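# Place the cheese block in the tray gently

## Task

Move the cheese block into the tray, and do not crush or deform it on the way.

## Robot and tools

Robot: two arms, left_arm (on the +y side) and right_arm, each ending in a two-finger parallel gripper with a wrist camera. Camera images come from cam_left_wrist and cam_right_wrist, each 504x504, in that order. Image left/right does not match arm names.

Frames: the scene frame sits at table-top height, midway between the nominal bases, with +z up and +x pointing out over the table. Calibrated bases in the scene frame: left_arm at (+0.014, +0.285, 0) m, quat_wxyz (+1.000, 0, 0, +0.019); right_arm at (-0.007, -0.369, 0) m, quat_wxyz (+1.000, 0, 0, -0.012). Both base frames have +z up. Each arm reports end_effector_position (m) and end_effector_quat_wxyz in its own base frame. The position is the point between the finger pads, about 1 cm short of the fingertips. Fingers point along the gripper's +z and open and close along its y. Reported poses can be off by a few cm, more when stretched out.

Motion offsets are expressed along the axes of each arm's current Hand target (the tool's own frame), not the base frame. Scale: 1.0 equals 0.6 m of travel or 180 degrees. rx, ry, rz form one rotation vector. Offsets always count from the Hand target as it stood when the action or move began, so sending the same offset twice moves twice.

execute_actions(actions, cameras): actions is a list of actions; each action is a table of up to 15 rows; each row is exactly 14 numbers in [-1, 1]: left_arm dx, dy, dz, rx, ry, rz, opening, then right_arm in the same order. Always send all 14, even for one arm. Each row runs one step of 1/30 s; a short table repeats its final row until 15 steps (0.5 s) are used. Every row is an offset from that action's starting Hand target, not from the row before. Opening is absolute: +1 is fully open (0.094 m), -1 is closed. A 0 for opening is a real command (half open), so repeat an arm's current opening to leave it alone. Six zero pose numbers re-request that arm's Hand target. An empty actions list just returns state and images. cameras picks image sources: omitted, null or ["all"] gives all; [] gives none.

move(target, speed, blend, opening_speed, blocking, cameras): straight-line path for each gripper. target is one 14-number row or a list of up to 15 such rows; every row counts from the Hand targets at the move's start, not from the previous row. speed is path top speed in m/s, 0.002 to 2.9, default 0.25 (rotation limited to twice that in rad/s); one value or one per target. blend (m) rounds corners in a list. opening_speed is the gripper rate per second on the -1..+1 scale, at least 0.2; use about 0.2 when closing on the cheese. A move takes at least 0.5 s and is cut off after 10 s. Paths do not avoid obstacles or the other arm. Faster moves overshoot, stray and hit harder; a target set far past a contact presses harder. The result adds a "move:" line: done (at rest within 10 mm and 2 degrees), off_target, moving, held or fault, plus limits such as paced (pose clipped) or held (steps withheld). blocking=false returns after about 0.5 s while the move continues.

wait(seconds 0 to 10): lets the scene run holding last commands. stop(): brakes a running move. zoom_image(camera, region=[x0, y0, x1, y1]) enlarges part of the latest image of cam_left_wrist or cam_right_wrist, at most 504 by 504 pixels, origin top-left. read_manual(section="licences") gives licence text only. finished_scene(scene=1) ends the scene irreversibly; the cheese must stay in the tray without the robot.

Controller behaviour: each step, commanded orientation is clipped to within 40 degrees of the measured one. The result's Hand target is the last commanded pose after that clip; later offsets build on it. The gripper often stops short of it because of friction and gravity, and can tilt; check position and orientation after each move, correct tilt, and send any remaining gap as a new offset. Small moves may not happen or may drift sideways. An arm blocked by an object keeps pushing until you command a target back past the gripper. Avoid paths passing near an arm's own base; that can flip its shoulder posture.

Gripping: grip_measured uses the same -1..+1 scale; when empty it can read up to 2.5 mm too wide. Fingers go to the commanded reading, so there is no visible stop at contact. Full clamping force (about 50 to 64 N per pad) starts roughly 0.05 below the reading at first touch, and much further below for soft items; the cheese can squash, so close slowly and command only slightly below the touch reading. To release, command an opening well above grip_measured. grip_effort_nm is motor effort (negative closing), not pad force, with an offset and no return to zero at rest. Joint torques include arm weight, have offsets and noise, and joints 1 to 3 wrap sign past ±28 N m. "Joint velocities within noise" means the arm is still.

Hazards: anything falling off the table or left off it fails the task. Avoid dropping, releasing a moving object, slamming, hard hits and strong pushes. Never let the arms strike or grip each other; the clearance check does not guard gripper-to-gripper contact. Loose objects may be nudged briefly by outside pushes. Motors heat when holding, stretched out or pushing: MOTOR HOT appears at 75 °C, at 90 °C the arm folds and idles, at 100 °C it goes limp. Simulated time also passes while you write replies.

Each tool is called as name(argument=value, ...) on one line, values as JSON.

## Session

execute_actions(actions=[])

Scene clock: 0.00 s.
left_arm: end_effector_position=(+0.2413, +0.0049, +0.2047) grip_measured=+1.000 grip_effort_nm=n/a end_effector_quat_wxyz=(+0.523, -0.181, +0.833, +0.014) | right_arm: end_effector_position=(+0.2403, +0.0103, +0.1111) grip_measured=+1.000 grip_effort_nm=n/a end_effector_quat_wxyz=(+0.490, +0.195, +0.840, -0.125)
Joint positions: left_arm=[-0.331 0.534 0.586 -0.594 -0.504 -0.47 0.094] | right_arm=[0.637 0.825 0.367 -0.444 0.9 0.759 0.094]
Joint velocities: within noise
Joint torques (N m): no reading
Heat: left arm: 40 °C; right arm: 45 °C.
Hand target: left_arm +0.2417, +0.0048, +0.2081; +0.526, -0.182, +0.831, +0.013 | right_arm +0.2413, +0.0112, +0.1135; +0.492, +0.196, +0.839, -0.122
Tool commands: left_gripper/opening=+1.0 right_gripper/opening=+1.0

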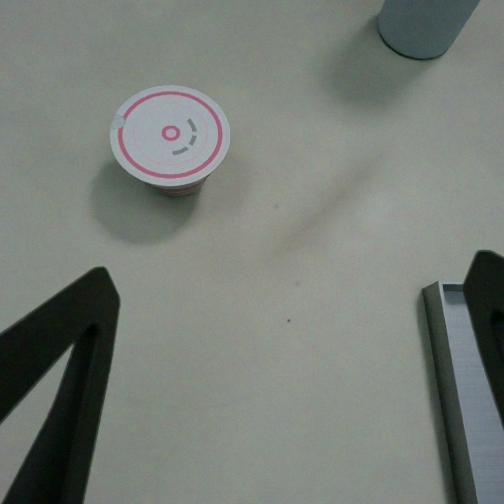

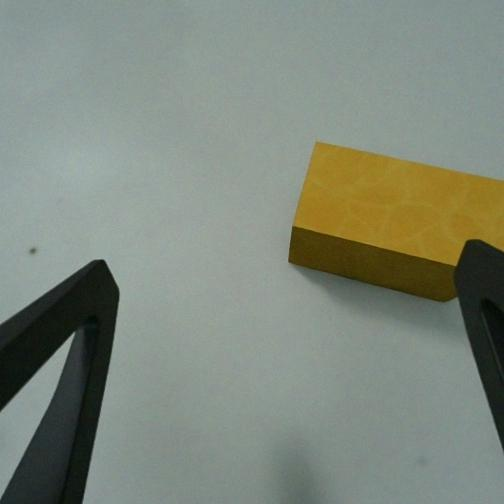

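move(target=[0.013,-0.195,-0.065,0,0,0,1,-0.151,-0.079,0,-0.2076,0.2919,-0.346,1])

Scene clock: 6.60 s.
left_arm: end_effector_position=(+0.2410, -0.1122, +0.2302) grip_measured=+1.000 grip_effort_nm=-0.007 end_effector_quat_wxyz=(+0.521, -0.177, +0.835, +0.018) | right_arm: end_effector_position=(+0.2585, -0.0459, +0.1911) grip_measured=+1.000 grip_effort_nm=-0.027 end_effector_quat_wxyz=(+0.006, -0.365, +0.931, +0.002)
Joint positions: left_arm=[-1.015 1.044 0.925 -0.914 -1.009 -1.13 0.094] | right_arm=[-0.182 1.553 1.551 -1.56 -0.01 -0.929 0.094]
Joint velocities: within noise
Joint torques (N m): left_arm=[-0.65 -1.84 8.2 1.15 -0.5 -0.13] | right_arm=[-1.05 -4.74 6.83 0.13 0.09 -0.19]
Heat: left arm: 41 °C; right arm: 45 °C.
Hand target: left_arm +0.2418, -0.1150, +0.2386; +0.526, -0.182, +0.831, +0.013 | right_arm +0.2598, -0.0501, +0.1932; +0.000, -0.366, +0.930, +0.000
Off the commanded pose: left_arm 0.009 m, 1 deg | right_arm 0.005 m, 1 deg.
joint sent to its limit (right arm) — joint 4 (wrist pitch), lower limit. The joint targets still meet the commanded pose.
move: done

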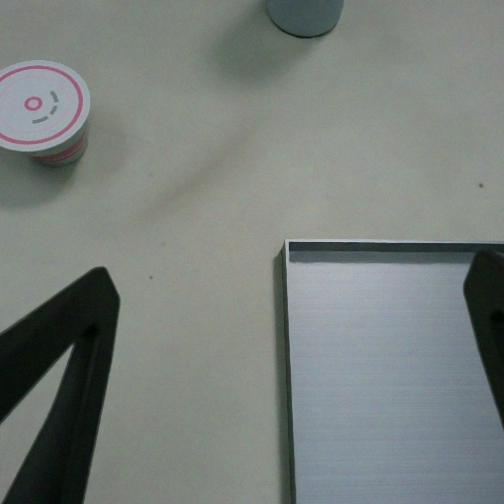

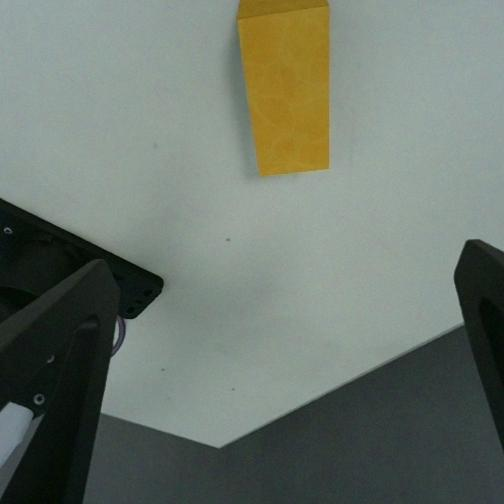

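move(target=[0.03,-0.143,-0.116,0,0,0,1,0.0187,0,0.138,0,0,-0.011,1])

Scene clock: 9.50 s.
left_arm: end_effector_position=(+0.2014, -0.2114, +0.2640) grip_measured=+1.000 grip_effort_nm=0.002 end_effector_quat_wxyz=(+0.524, -0.178, +0.833, +0.018) | right_arm: end_effector_position=(+0.2522, -0.0543, +0.1071) grip_measured=+1.000 grip_effort_nm=-0.027 end_effector_quat_wxyz=(-0.008, -0.381, +0.924, +0.010)
Joint positions: left_arm=[-1.362 1.533 1.444 -1.554 -1.102 -1.829 0.094] | right_arm=[-0.217 1.545 1.207 -1.259 -0.007 -0.999 0.094]
Joint velocities: within noise
Joint torques (N m): left_arm=[-0.24 -4.83 7.19 0.16 -0.53 -0.13] | right_arm=[-1.07 -8.38 4.63 0.26 0.04 -0.19]
Heat: left arm: 42 °C; right arm: 44 °C.
Hand target: left_arm +0.2015, -0.2150, +0.2685; +0.526, -0.182, +0.831, +0.013 | right_arm +0.2516, -0.0578, +0.1104; +0.000, -0.382, +0.924, +0.000
Off the commanded pose: left_arm 0.006 m, 1 deg | right_arm 0.005 m, 1 deg.
move: done

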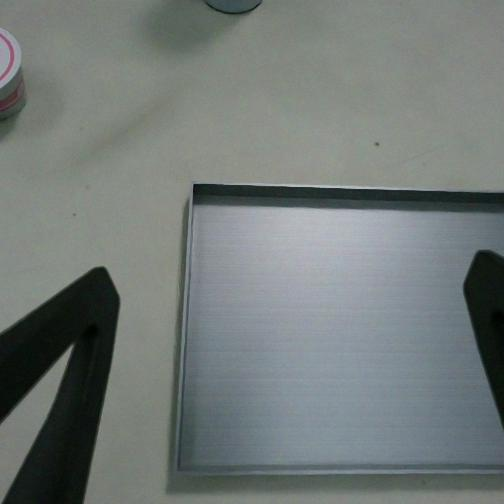

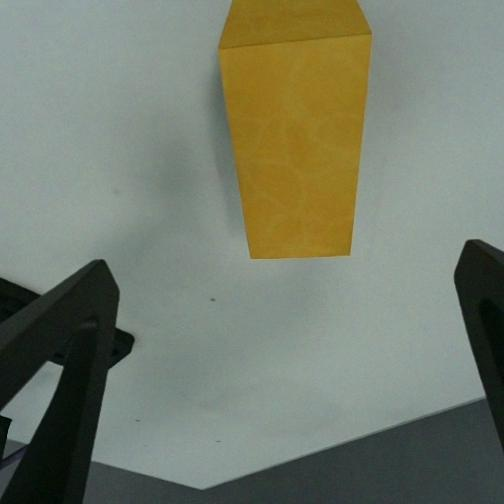

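move(target=[-0.096,0.311,0.071,0,0,0,1,0,-0.01,0.133,0,0,0,1])

Scene clock: 12.50 s.
left_arm: end_effector_position=(+0.2012, -0.0146, +0.2712) grip_measured=+1.000 grip_effort_nm=0.002 end_effector_quat_wxyz=(+0.528, -0.184, +0.829, +0.015) | right_arm: end_effector_position=(+0.2570, -0.0586, +0.0352) grip_measured=+1.000 grip_effort_nm=-0.037 end_effector_quat_wxyz=(+0.005, -0.381, +0.924, +0.001)
Joint positions: left_arm=[-0.79 0.62 0.929 -1.078 -0.882 -0.833 0.094] | right_arm=[-0.229 1.603 0.971 -0.931 -0.007 -1.012 0.094]
Joint velocities: within noise
Joint torques (N m): left_arm=[1.07 0.29 4.48 1.75 -0.13 0.14] | right_arm=[-1.11 -5.04 4.63 0.32 0.04 -0.18]
Heat: left arm: 42 °C; right arm: 44 °C.
Hand target: left_arm +0.2016, -0.0152, +0.2682; +0.526, -0.182, +0.831, +0.013 | right_arm +0.2559, -0.0620, +0.0307; +0.000, -0.382, +0.924, +0.000
Off the commanded pose: left_arm 0.003 m, 0 deg | right_arm 0.006 m, 1 deg.
move: done

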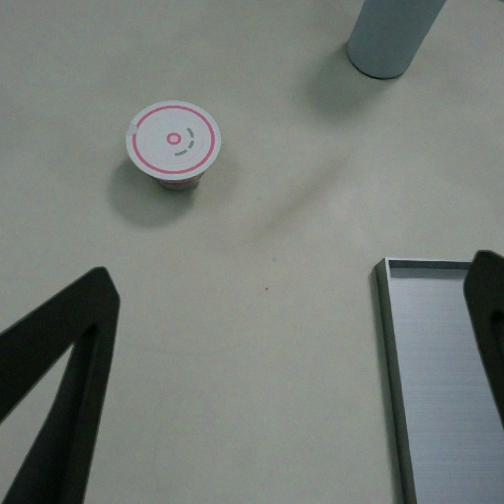

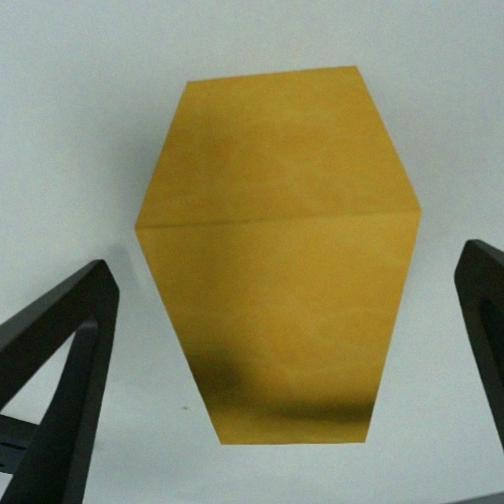

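move(target=[[0,0,0,0,0,0,1,0,0,0.01,0,0,0,1],[0,0,0,0,0,0,1,0,0,0.01,0,0,0,-0.1]], opening_speed=0.6)

zoom_image(camera="cam_right_wrist", region=[0, 0, 504, 504])

Scene clock: 15.97 s.
left_arm: end_effector_position=(+0.2013, -0.0148, +0.2713) grip_measured=+1.000 grip_effort_nm=0.002 end_effector_quat_wxyz=(+0.528, -0.184, +0.829, +0.014) | right_arm: end_effector_position=(+0.2579, -0.0588, +0.0298) grip_measured=-0.097 grip_effort_nm=-0.183 end_effector_quat_wxyz=(+0.007, -0.382, +0.924, +0.000)
Joint positions: left_arm=[-0.79 0.619 0.929 -1.077 -0.881 -0.831 0.094] | right_arm=[-0.229 1.612 0.957 -0.905 -0.007 -1.013 0.042]
Joint velocities: within noise
Joint torques (N m): left_arm=[1.32 0.32 4.55 1.78 -0.16 0.1] | right_arm=[-1.1 -4.98 4.46 0.33 0.04 -0.18]
Heat: left arm: 42 °C; right arm: 44 °C.
Hand target: left_arm +0.2016, -0.0151, +0.2683; +0.526, -0.182, +0.831, +0.013 | right_arm +0.2558, -0.0620, +0.0246; +0.000, -0.382, +0.924, +0.000
Off the commanded pose: left_arm 0.003 m, 0 deg | right_arm 0.006 m, 1 deg.
move: done

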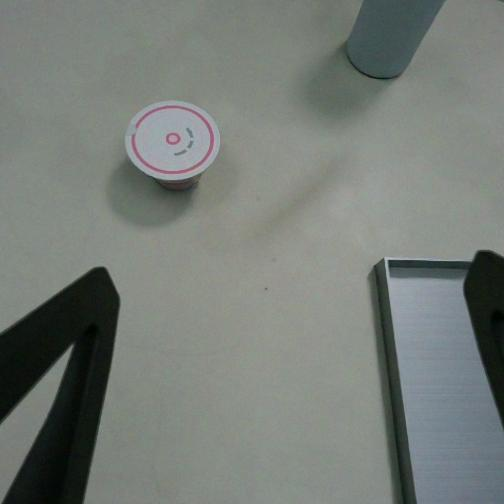

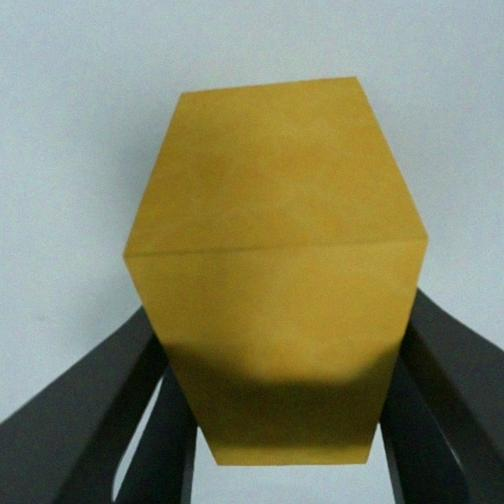

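Scaled by 1.000.

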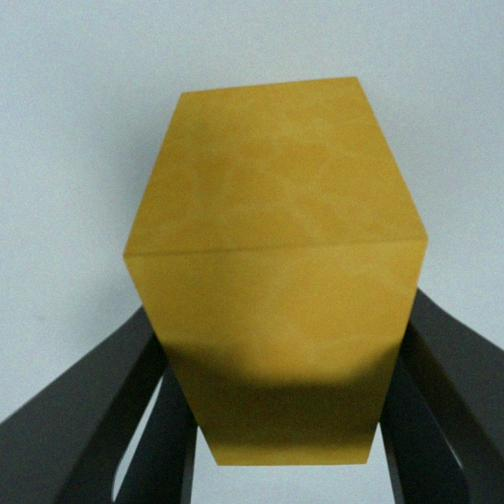

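move(target=[0,0,0,0,0,0,1,0,0,0,0,0,0,-0.14], opening_speed=0.2, cameras=["cam_right_wrist"])

Scene clock: 22.47 s.
left_arm: end_effector_position=(+0.2013, -0.0148, +0.2713) grip_measured=+1.000 grip_effort_nm=0.002 end_effector_quat_wxyz=(+0.528, -0.184, +0.829, +0.014) | right_arm: end_effector_position=(+0.2579, -0.0588, +0.0298) grip_measured=-0.134 grip_effort_nm=-0.354 end_effector_quat_wxyz=(+0.007, -0.382, +0.924, +0.000)
Joint positions: left_arm=[-0.79 0.619 0.929 -1.077 -0.881 -0.831 0.094] | right_arm=[-0.229 1.612 0.957 -0.905 -0.007 -1.013 0.041]
Joint velocities: within noise
Joint torques (N m): left_arm=[1.01 0.54 4.59 1.81 -0.19 0.11] | right_arm=[-1.1 -4.94 4.46 0.33 0.04 -0.17]
Heat: left arm: 42 °C; right arm: 43 °C.
Hand target: left_arm +0.2016, -0.0151, +0.2683; +0.526, -0.182, +0.831, +0.013 | right_arm +0.2558, -0.0620, +0.0246; +0.000, -0.382, +0.924, +0.000
Off the commanded pose: left_arm 0.003 m, 0 deg | right_arm 0.006 m, 1 deg.
move: done
Images, in order (width x height): cam_right_wrist 504x504.

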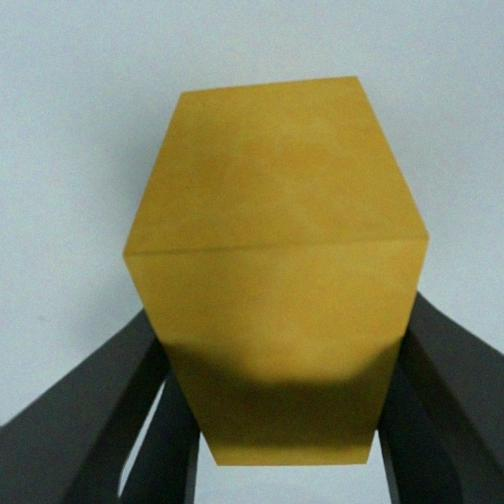

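move(target=[0,0,0,0,0,0,1,0,0,-0.05,0,0,0,-0.14], speed=0.1, cameras=["cam_right_wrist"])

Scene clock: 23.77 s.
left_arm: end_effector_position=(+0.2013, -0.0148, +0.2713) grip_measured=+1.000 grip_effort_nm=0.002 end_effector_quat_wxyz=(+0.528, -0.184, +0.829, +0.014) | right_arm: end_effector_position=(+0.2498, -0.0570, +0.0413) grip_measured=-0.134 grip_effort_nm=-0.344 end_effector_quat_wxyz=(-0.015, -0.382, +0.924, +0.015)
Joint positions: left_arm=[-0.79 0.619 0.929 -1.077 -0.881 -0.831 0.094] | right_arm=[-0.229 1.612 1.005 -1.006 -0.007 -1.013 0.041]
Joint velocities: within noise
Joint torques (N m): left_arm=[1.02 0.32 4.81 1.86 -0.16 0.12] | right_arm=[-1.09 -9.35 6.93 -0.02 0.04 -0.17]
Heat: left arm: 42 °C; right arm: 43 °C.
Hand target: left_arm +0.2016, -0.0151, +0.2683; +0.526, -0.182, +0.831, +0.013 | right_arm +0.2558, -0.0620, +0.0546; +0.000, -0.382, +0.924, +0.000
Off the commanded pose: left_arm 0.003 m, 0 deg | right_arm 0.015 m, 2 deg.
move: off_target (right_arm)
Images, in order (width x height): cam_right_wrist 504x504.

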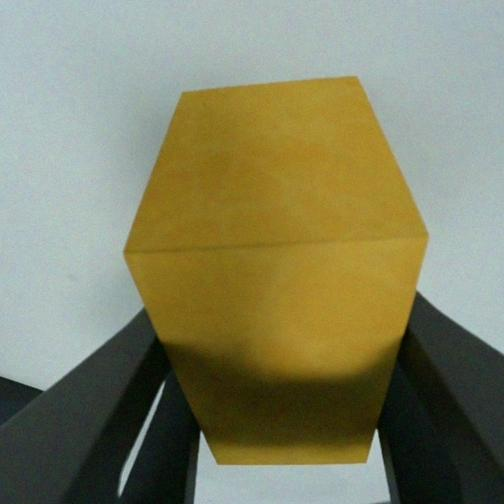

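move(target=[[0,0,0,0,0,0,1,0,0,-0.209,0,0,0,-0.14],[0,0,0,0,0,0,1,-0.537,0.434,-0.209,0,0,0,-0.14]], speed=0.22, blend=[0.05,0])

Scene clock: 27.47 s.
left_arm: end_effector_position=(+0.2013, -0.0148, +0.2713) grip_measured=+1.000 grip_effort_nm=0.002 end_effector_quat_wxyz=(+0.528, -0.184, +0.829, +0.014) | right_arm: end_effector_position=(+0.2961, +0.3480, +0.1766) grip_measured=-0.134 grip_effort_nm=-0.339 end_effector_quat_wxyz=(+0.074, -0.387, +0.918, +0.039)
Joint positions: left_arm=[-0.79 0.619 0.929 -1.077 -0.881 -0.831 0.094] | right_arm=[0.865 2.242 2.404 -1.567 -0.003 0.066 0.041]
Joint velocities: within noise
Joint torques (N m): left_arm=[1.21 0.28 4.66 1.82 -0.11 0.12] | right_arm=[-0.51 -11.41 7.36 0.49 0.07 0.07]
Heat: left arm: 42 °C; right arm: 43 °C.
Hand target: left_arm +0.2016, -0.0151, +0.2683; +0.526, -0.182, +0.831, +0.013 | right_arm +0.2998, +0.3500, +0.1800; +0.000, -0.382, +0.924, +0.000
Off the commanded pose: left_arm 0.003 m, 0 deg | right_arm 0.005 m, 10 deg.
joint sent to its limit (right arm) — joint 4 (wrist pitch), lower limit. The joint targets are off in orientation, not in position.
move: off_target (right_arm)

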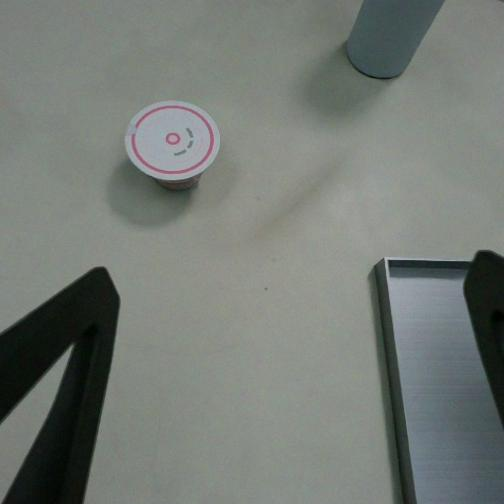

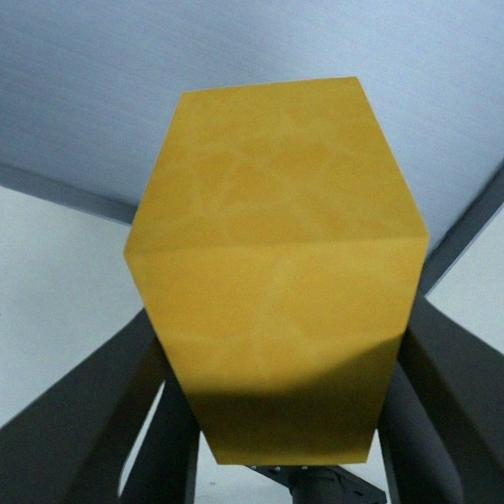

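move(target=[0,0,0,0,0,0,1,0,0,0.19,0,0,0,-0.14], speed=0.15)

Scene clock: 29.33 s.
left_arm: end_effector_position=(+0.2013, -0.0148, +0.2713) grip_measured=+1.000 grip_effort_nm=0.002 end_effector_quat_wxyz=(+0.528, -0.184, +0.829, +0.014) | right_arm: end_effector_position=(+0.2965, +0.3485, +0.0676) grip_measured=-0.134 grip_effort_nm=-0.339 end_effector_quat_wxyz=(-0.004, -0.388, +0.922, -0.001)
Joint positions: left_arm=[-0.79 0.619 0.929 -1.077 -0.881 -0.831 0.094] | right_arm=[0.865 2.362 2.18 -1.396 -0.003 0.067 0.041]
Joint velocities: within noise
Joint torques (N m): left_arm=[1.2 0.14 4.53 1.85 -0.13 0.1] | right_arm=[-0.57 -12.96 5.74 0.31 0.06 0.07]
Heat: left arm: 42 °C; right arm: 44 °C.
Hand target: left_arm +0.2016, -0.0151, +0.2683; +0.526, -0.182, +0.831, +0.013 | right_arm +0.2998, +0.3499, +0.0660; +0.000, -0.382, +0.924, +0.000
Off the commanded pose: left_arm 0.003 m, 0 deg | right_arm 0.004 m, 1 deg.
move: done

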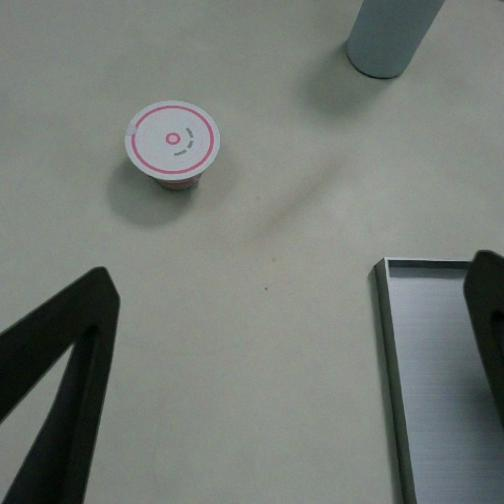

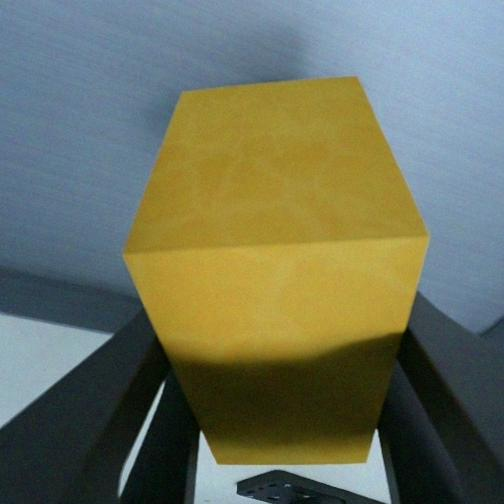

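move(target=[0,0,0,0,0,0,1,0,0,0.047,0,0,0,-0.14], speed=0.06, cameras=["cam_right_wrist"])

Scene clock: 30.63 s.
left_arm: end_effector_position=(+0.2013, -0.0148, +0.2713) grip_measured=+1.000 grip_effort_nm=-0.002 end_effector_quat_wxyz=(+0.528, -0.184, +0.829, +0.014) | right_arm: end_effector_position=(+0.2975, +0.3497, +0.0409) grip_measured=-0.134 grip_effort_nm=-0.344 end_effector_quat_wxyz=(-0.002, -0.388, +0.922, +0.001)
Joint positions: left_arm=[-0.79 0.619 0.929 -1.077 -0.881 -0.831 0.094] | right_arm=[0.865 2.362 2.074 -1.285 -0.003 0.067 0.041]
Joint velocities: within noise
Joint torques (N m): left_arm=[1.28 0.43 4.59 1.81 -0.14 0.1] | right_arm=[-0.57 -12.98 5.29 0.33 0.07 0.06]
Heat: left arm: 42 °C; right arm: 44 °C.
Hand target: left_arm +0.2016, -0.0151, +0.2683; +0.526, -0.182, +0.831, +0.013 | right_arm +0.2998, +0.3499, +0.0378; +0.000, -0.382, +0.924, +0.000
Off the commanded pose: left_arm 0.003 m, 0 deg | right_arm 0.004 m, 1 deg.
move: done
Images, in order (width x height): cam_right_wrist 504x504.

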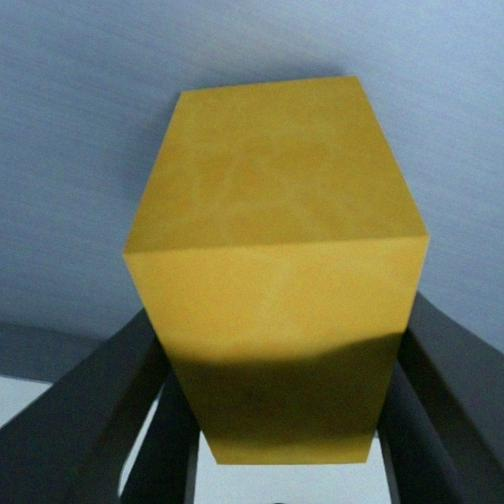

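move(target=[0,0,0,0,0,0,1,0,0,0.012,0,0,0,-0.14], speed=0.03, cameras=["cam_right_wrist"])

Scene clock: 31.77 s.
left_arm: end_effector_position=(+0.2013, -0.0148, +0.2713) grip_measured=+1.000 grip_effort_nm=-0.002 end_effector_quat_wxyz=(+0.528, -0.184, +0.829, +0.014) | right_arm: end_effector_position=(+0.2978, +0.3501, +0.0350) grip_measured=-0.134 grip_effort_nm=-0.335 end_effector_quat_wxyz=(+0.000, -0.388, +0.922, +0.001)
Joint positions: left_arm=[-0.79 0.619 0.929 -1.077 -0.881 -0.831 0.094] | right_arm=[0.865 2.362 2.051 -1.258 -0.003 0.067 0.041]
Joint velocities: within noise
Joint torques (N m): left_arm=[1.28 0.24 4.59 1.79 -0.15 0.04] | right_arm=[-0.55 -12.74 5.22 0.32 0.06 0.06]
Heat: left arm: 42 °C; right arm: 45 °C.
Hand target: left_arm +0.2016, -0.0151, +0.2683; +0.526, -0.182, +0.831, +0.013 | right_arm +0.2998, +0.3500, +0.0306; +0.000, -0.382, +0.924, +0.000
Off the commanded pose: left_arm 0.003 m, 0 deg | right_arm 0.005 m, 1 deg.
move: done
Images, in order (width x height): cam_right_wrist 504x504.

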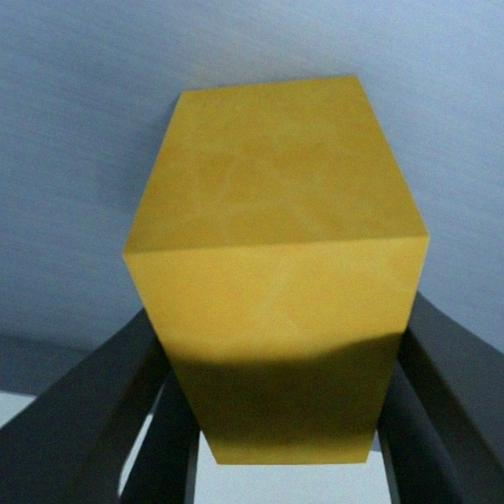

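move(target=[0,0,0,0,0,0,1,0,0,0.007,0,0,0,-0.14], speed=0.03, cameras=["cam_right_wrist"])

Scene clock: 32.67 s.
left_arm: end_effector_position=(+0.2013, -0.0148, +0.2713) grip_measured=+1.000 grip_effort_nm=0.002 end_effector_quat_wxyz=(+0.528, -0.184, +0.829, +0.014) | right_arm: end_effector_position=(+0.2979, +0.3501, +0.0337) grip_measured=-0.134 grip_effort_nm=-0.339 end_effector_quat_wxyz=(+0.000, -0.388, +0.922, +0.002)
Joint positions: left_arm=[-0.79 0.619 0.929 -1.077 -0.881 -0.831 0.094] | right_arm=[0.865 2.362 2.045 -1.252 -0.003 0.068 0.041]
Joint velocities: within noise
Joint torques (N m): left_arm=[1.29 0.08 4.53 1.82 -0.14 0.07] | right_arm=[-0.54 -12.57 4.57 0.43 0.06 0.06]
Heat: left arm: 42 °C; right arm: 45 °C.
Hand target: left_arm +0.2016, -0.0151, +0.2683; +0.526, -0.182, +0.831, +0.013 | right_arm +0.2997, +0.3499, +0.0263; +0.000, -0.382, +0.924, +0.000
Off the commanded pose: left_arm 0.003 m, 0 deg | right_arm 0.008 m, 1 deg.
move: done
Images, in order (width x height): cam_right_wrist 504x504.

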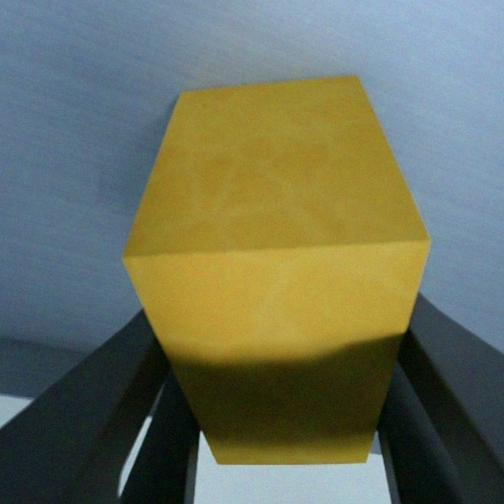

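Contact made (it lagged more). Release.

move(target=[0,0,0,0,0,0,1,0,0,-0.002,0,0,0,0.6], opening_speed=0.8, cameras=["cam_right_wrist"])

move(target=[0,0,0,0,0,0,1,0,0,-0.2,0,0,0,0.6], cameras=["cam_right_wrist"])

Scene clock: 34.07 s.
left_arm: end_effector_position=(+0.2013, -0.0148, +0.2713) grip_measured=+1.000 grip_effort_nm=-0.002 end_effector_quat_wxyz=(+0.528, -0.184, +0.829, +0.014) | right_arm: end_effector_position=(+0.2988, +0.3512, +0.0337) grip_measured=+0.597 grip_effort_nm=0.115 end_effector_quat_wxyz=(+0.003, -0.388, +0.922, +0.003)
Joint positions: left_arm=[-0.79 0.619 0.929 -1.077 -0.881 -0.831 0.094] | right_arm=[0.865 2.362 2.045 -1.246 -0.003 0.068 0.075]
Joint velocities: within noise
Joint torques (N m): left_arm=[1.21 0.16 4.72 1.78 -0.16 0.1] | right_arm=[-0.57 -12.63 4.85 0.34 0.06 0.05]
Heat: left arm: 42 °C; right arm: 45 °C.
Hand target: left_arm +0.2016, -0.0151, +0.2683; +0.526, -0.182, +0.831, +0.013 | right_arm +0.2998, +0.3499, +0.0275; +0.000, -0.382, +0.924, +0.000
Off the commanded pose: left_arm 0.003 m, 0 deg | right_arm 0.006 m, 1 deg.
move: done
Images, in order (width x height): cam_right_wrist 504x504.

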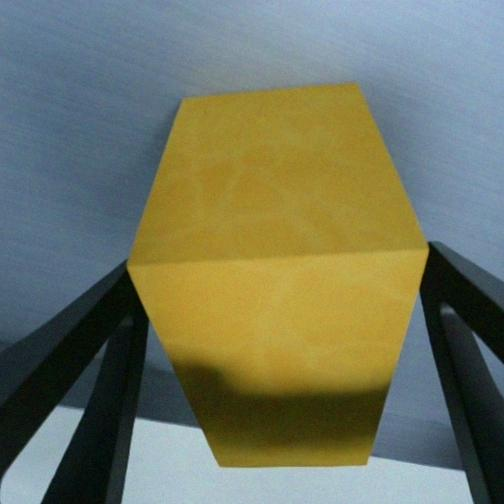

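Scene clock: 35.30 s.
left_arm: end_effector_position=(+0.2013, -0.0148, +0.2713) grip_measured=+1.000 grip_effort_nm=-0.002 end_effector_quat_wxyz=(+0.528, -0.184, +0.829, +0.014) | right_arm: end_effector_position=(+0.2998, +0.3523, +0.1309) grip_measured=+0.597 grip_effort_nm=0.115 end_effector_quat_wxyz=(+0.030, -0.388, +0.921, +0.017)
Joint positions: left_arm=[-0.79 0.619 0.929 -1.077 -0.881 -0.831 0.094] | right_arm=[0.865 2.345 2.402 -1.56 -0.003 0.068 0.075]
Joint velocities: within noise
Joint torques (N m): left_arm=[1.21 0.46 4.44 1.8 -0.15 0.07] | right_arm=[-0.55 -16.38 5.94 0.24 0.05 0.05]
Heat: left arm: 42 °C; right arm: 46 °C.
Hand target: left_arm +0.2016, -0.0151, +0.2683; +0.526, -0.182, +0.831, +0.013 | right_arm +0.2998, +0.3500, +0.1475; +0.000, -0.382, +0.924, +0.000
Off the commanded pose: left_arm 0.003 m, 0 deg | right_arm 0.017 m, 4 deg.
joint sent to its limit (right arm) — joint 4 (wrist pitch), lower limit. The joint targets are off in orientation, not in position.
move: off_target (right_arm)
Images, in order (width x height): cam_right_wrist 504x504.

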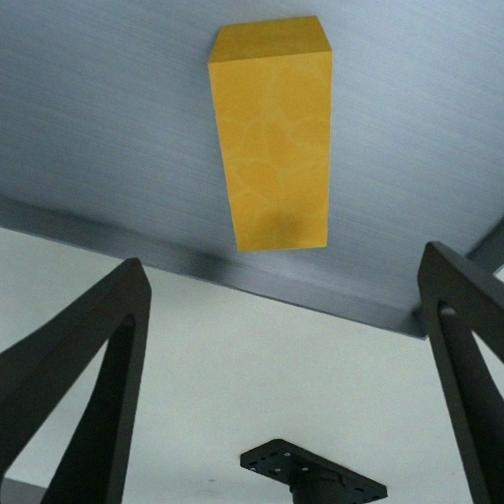

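finished_scene()

The scene is finished: the task was done.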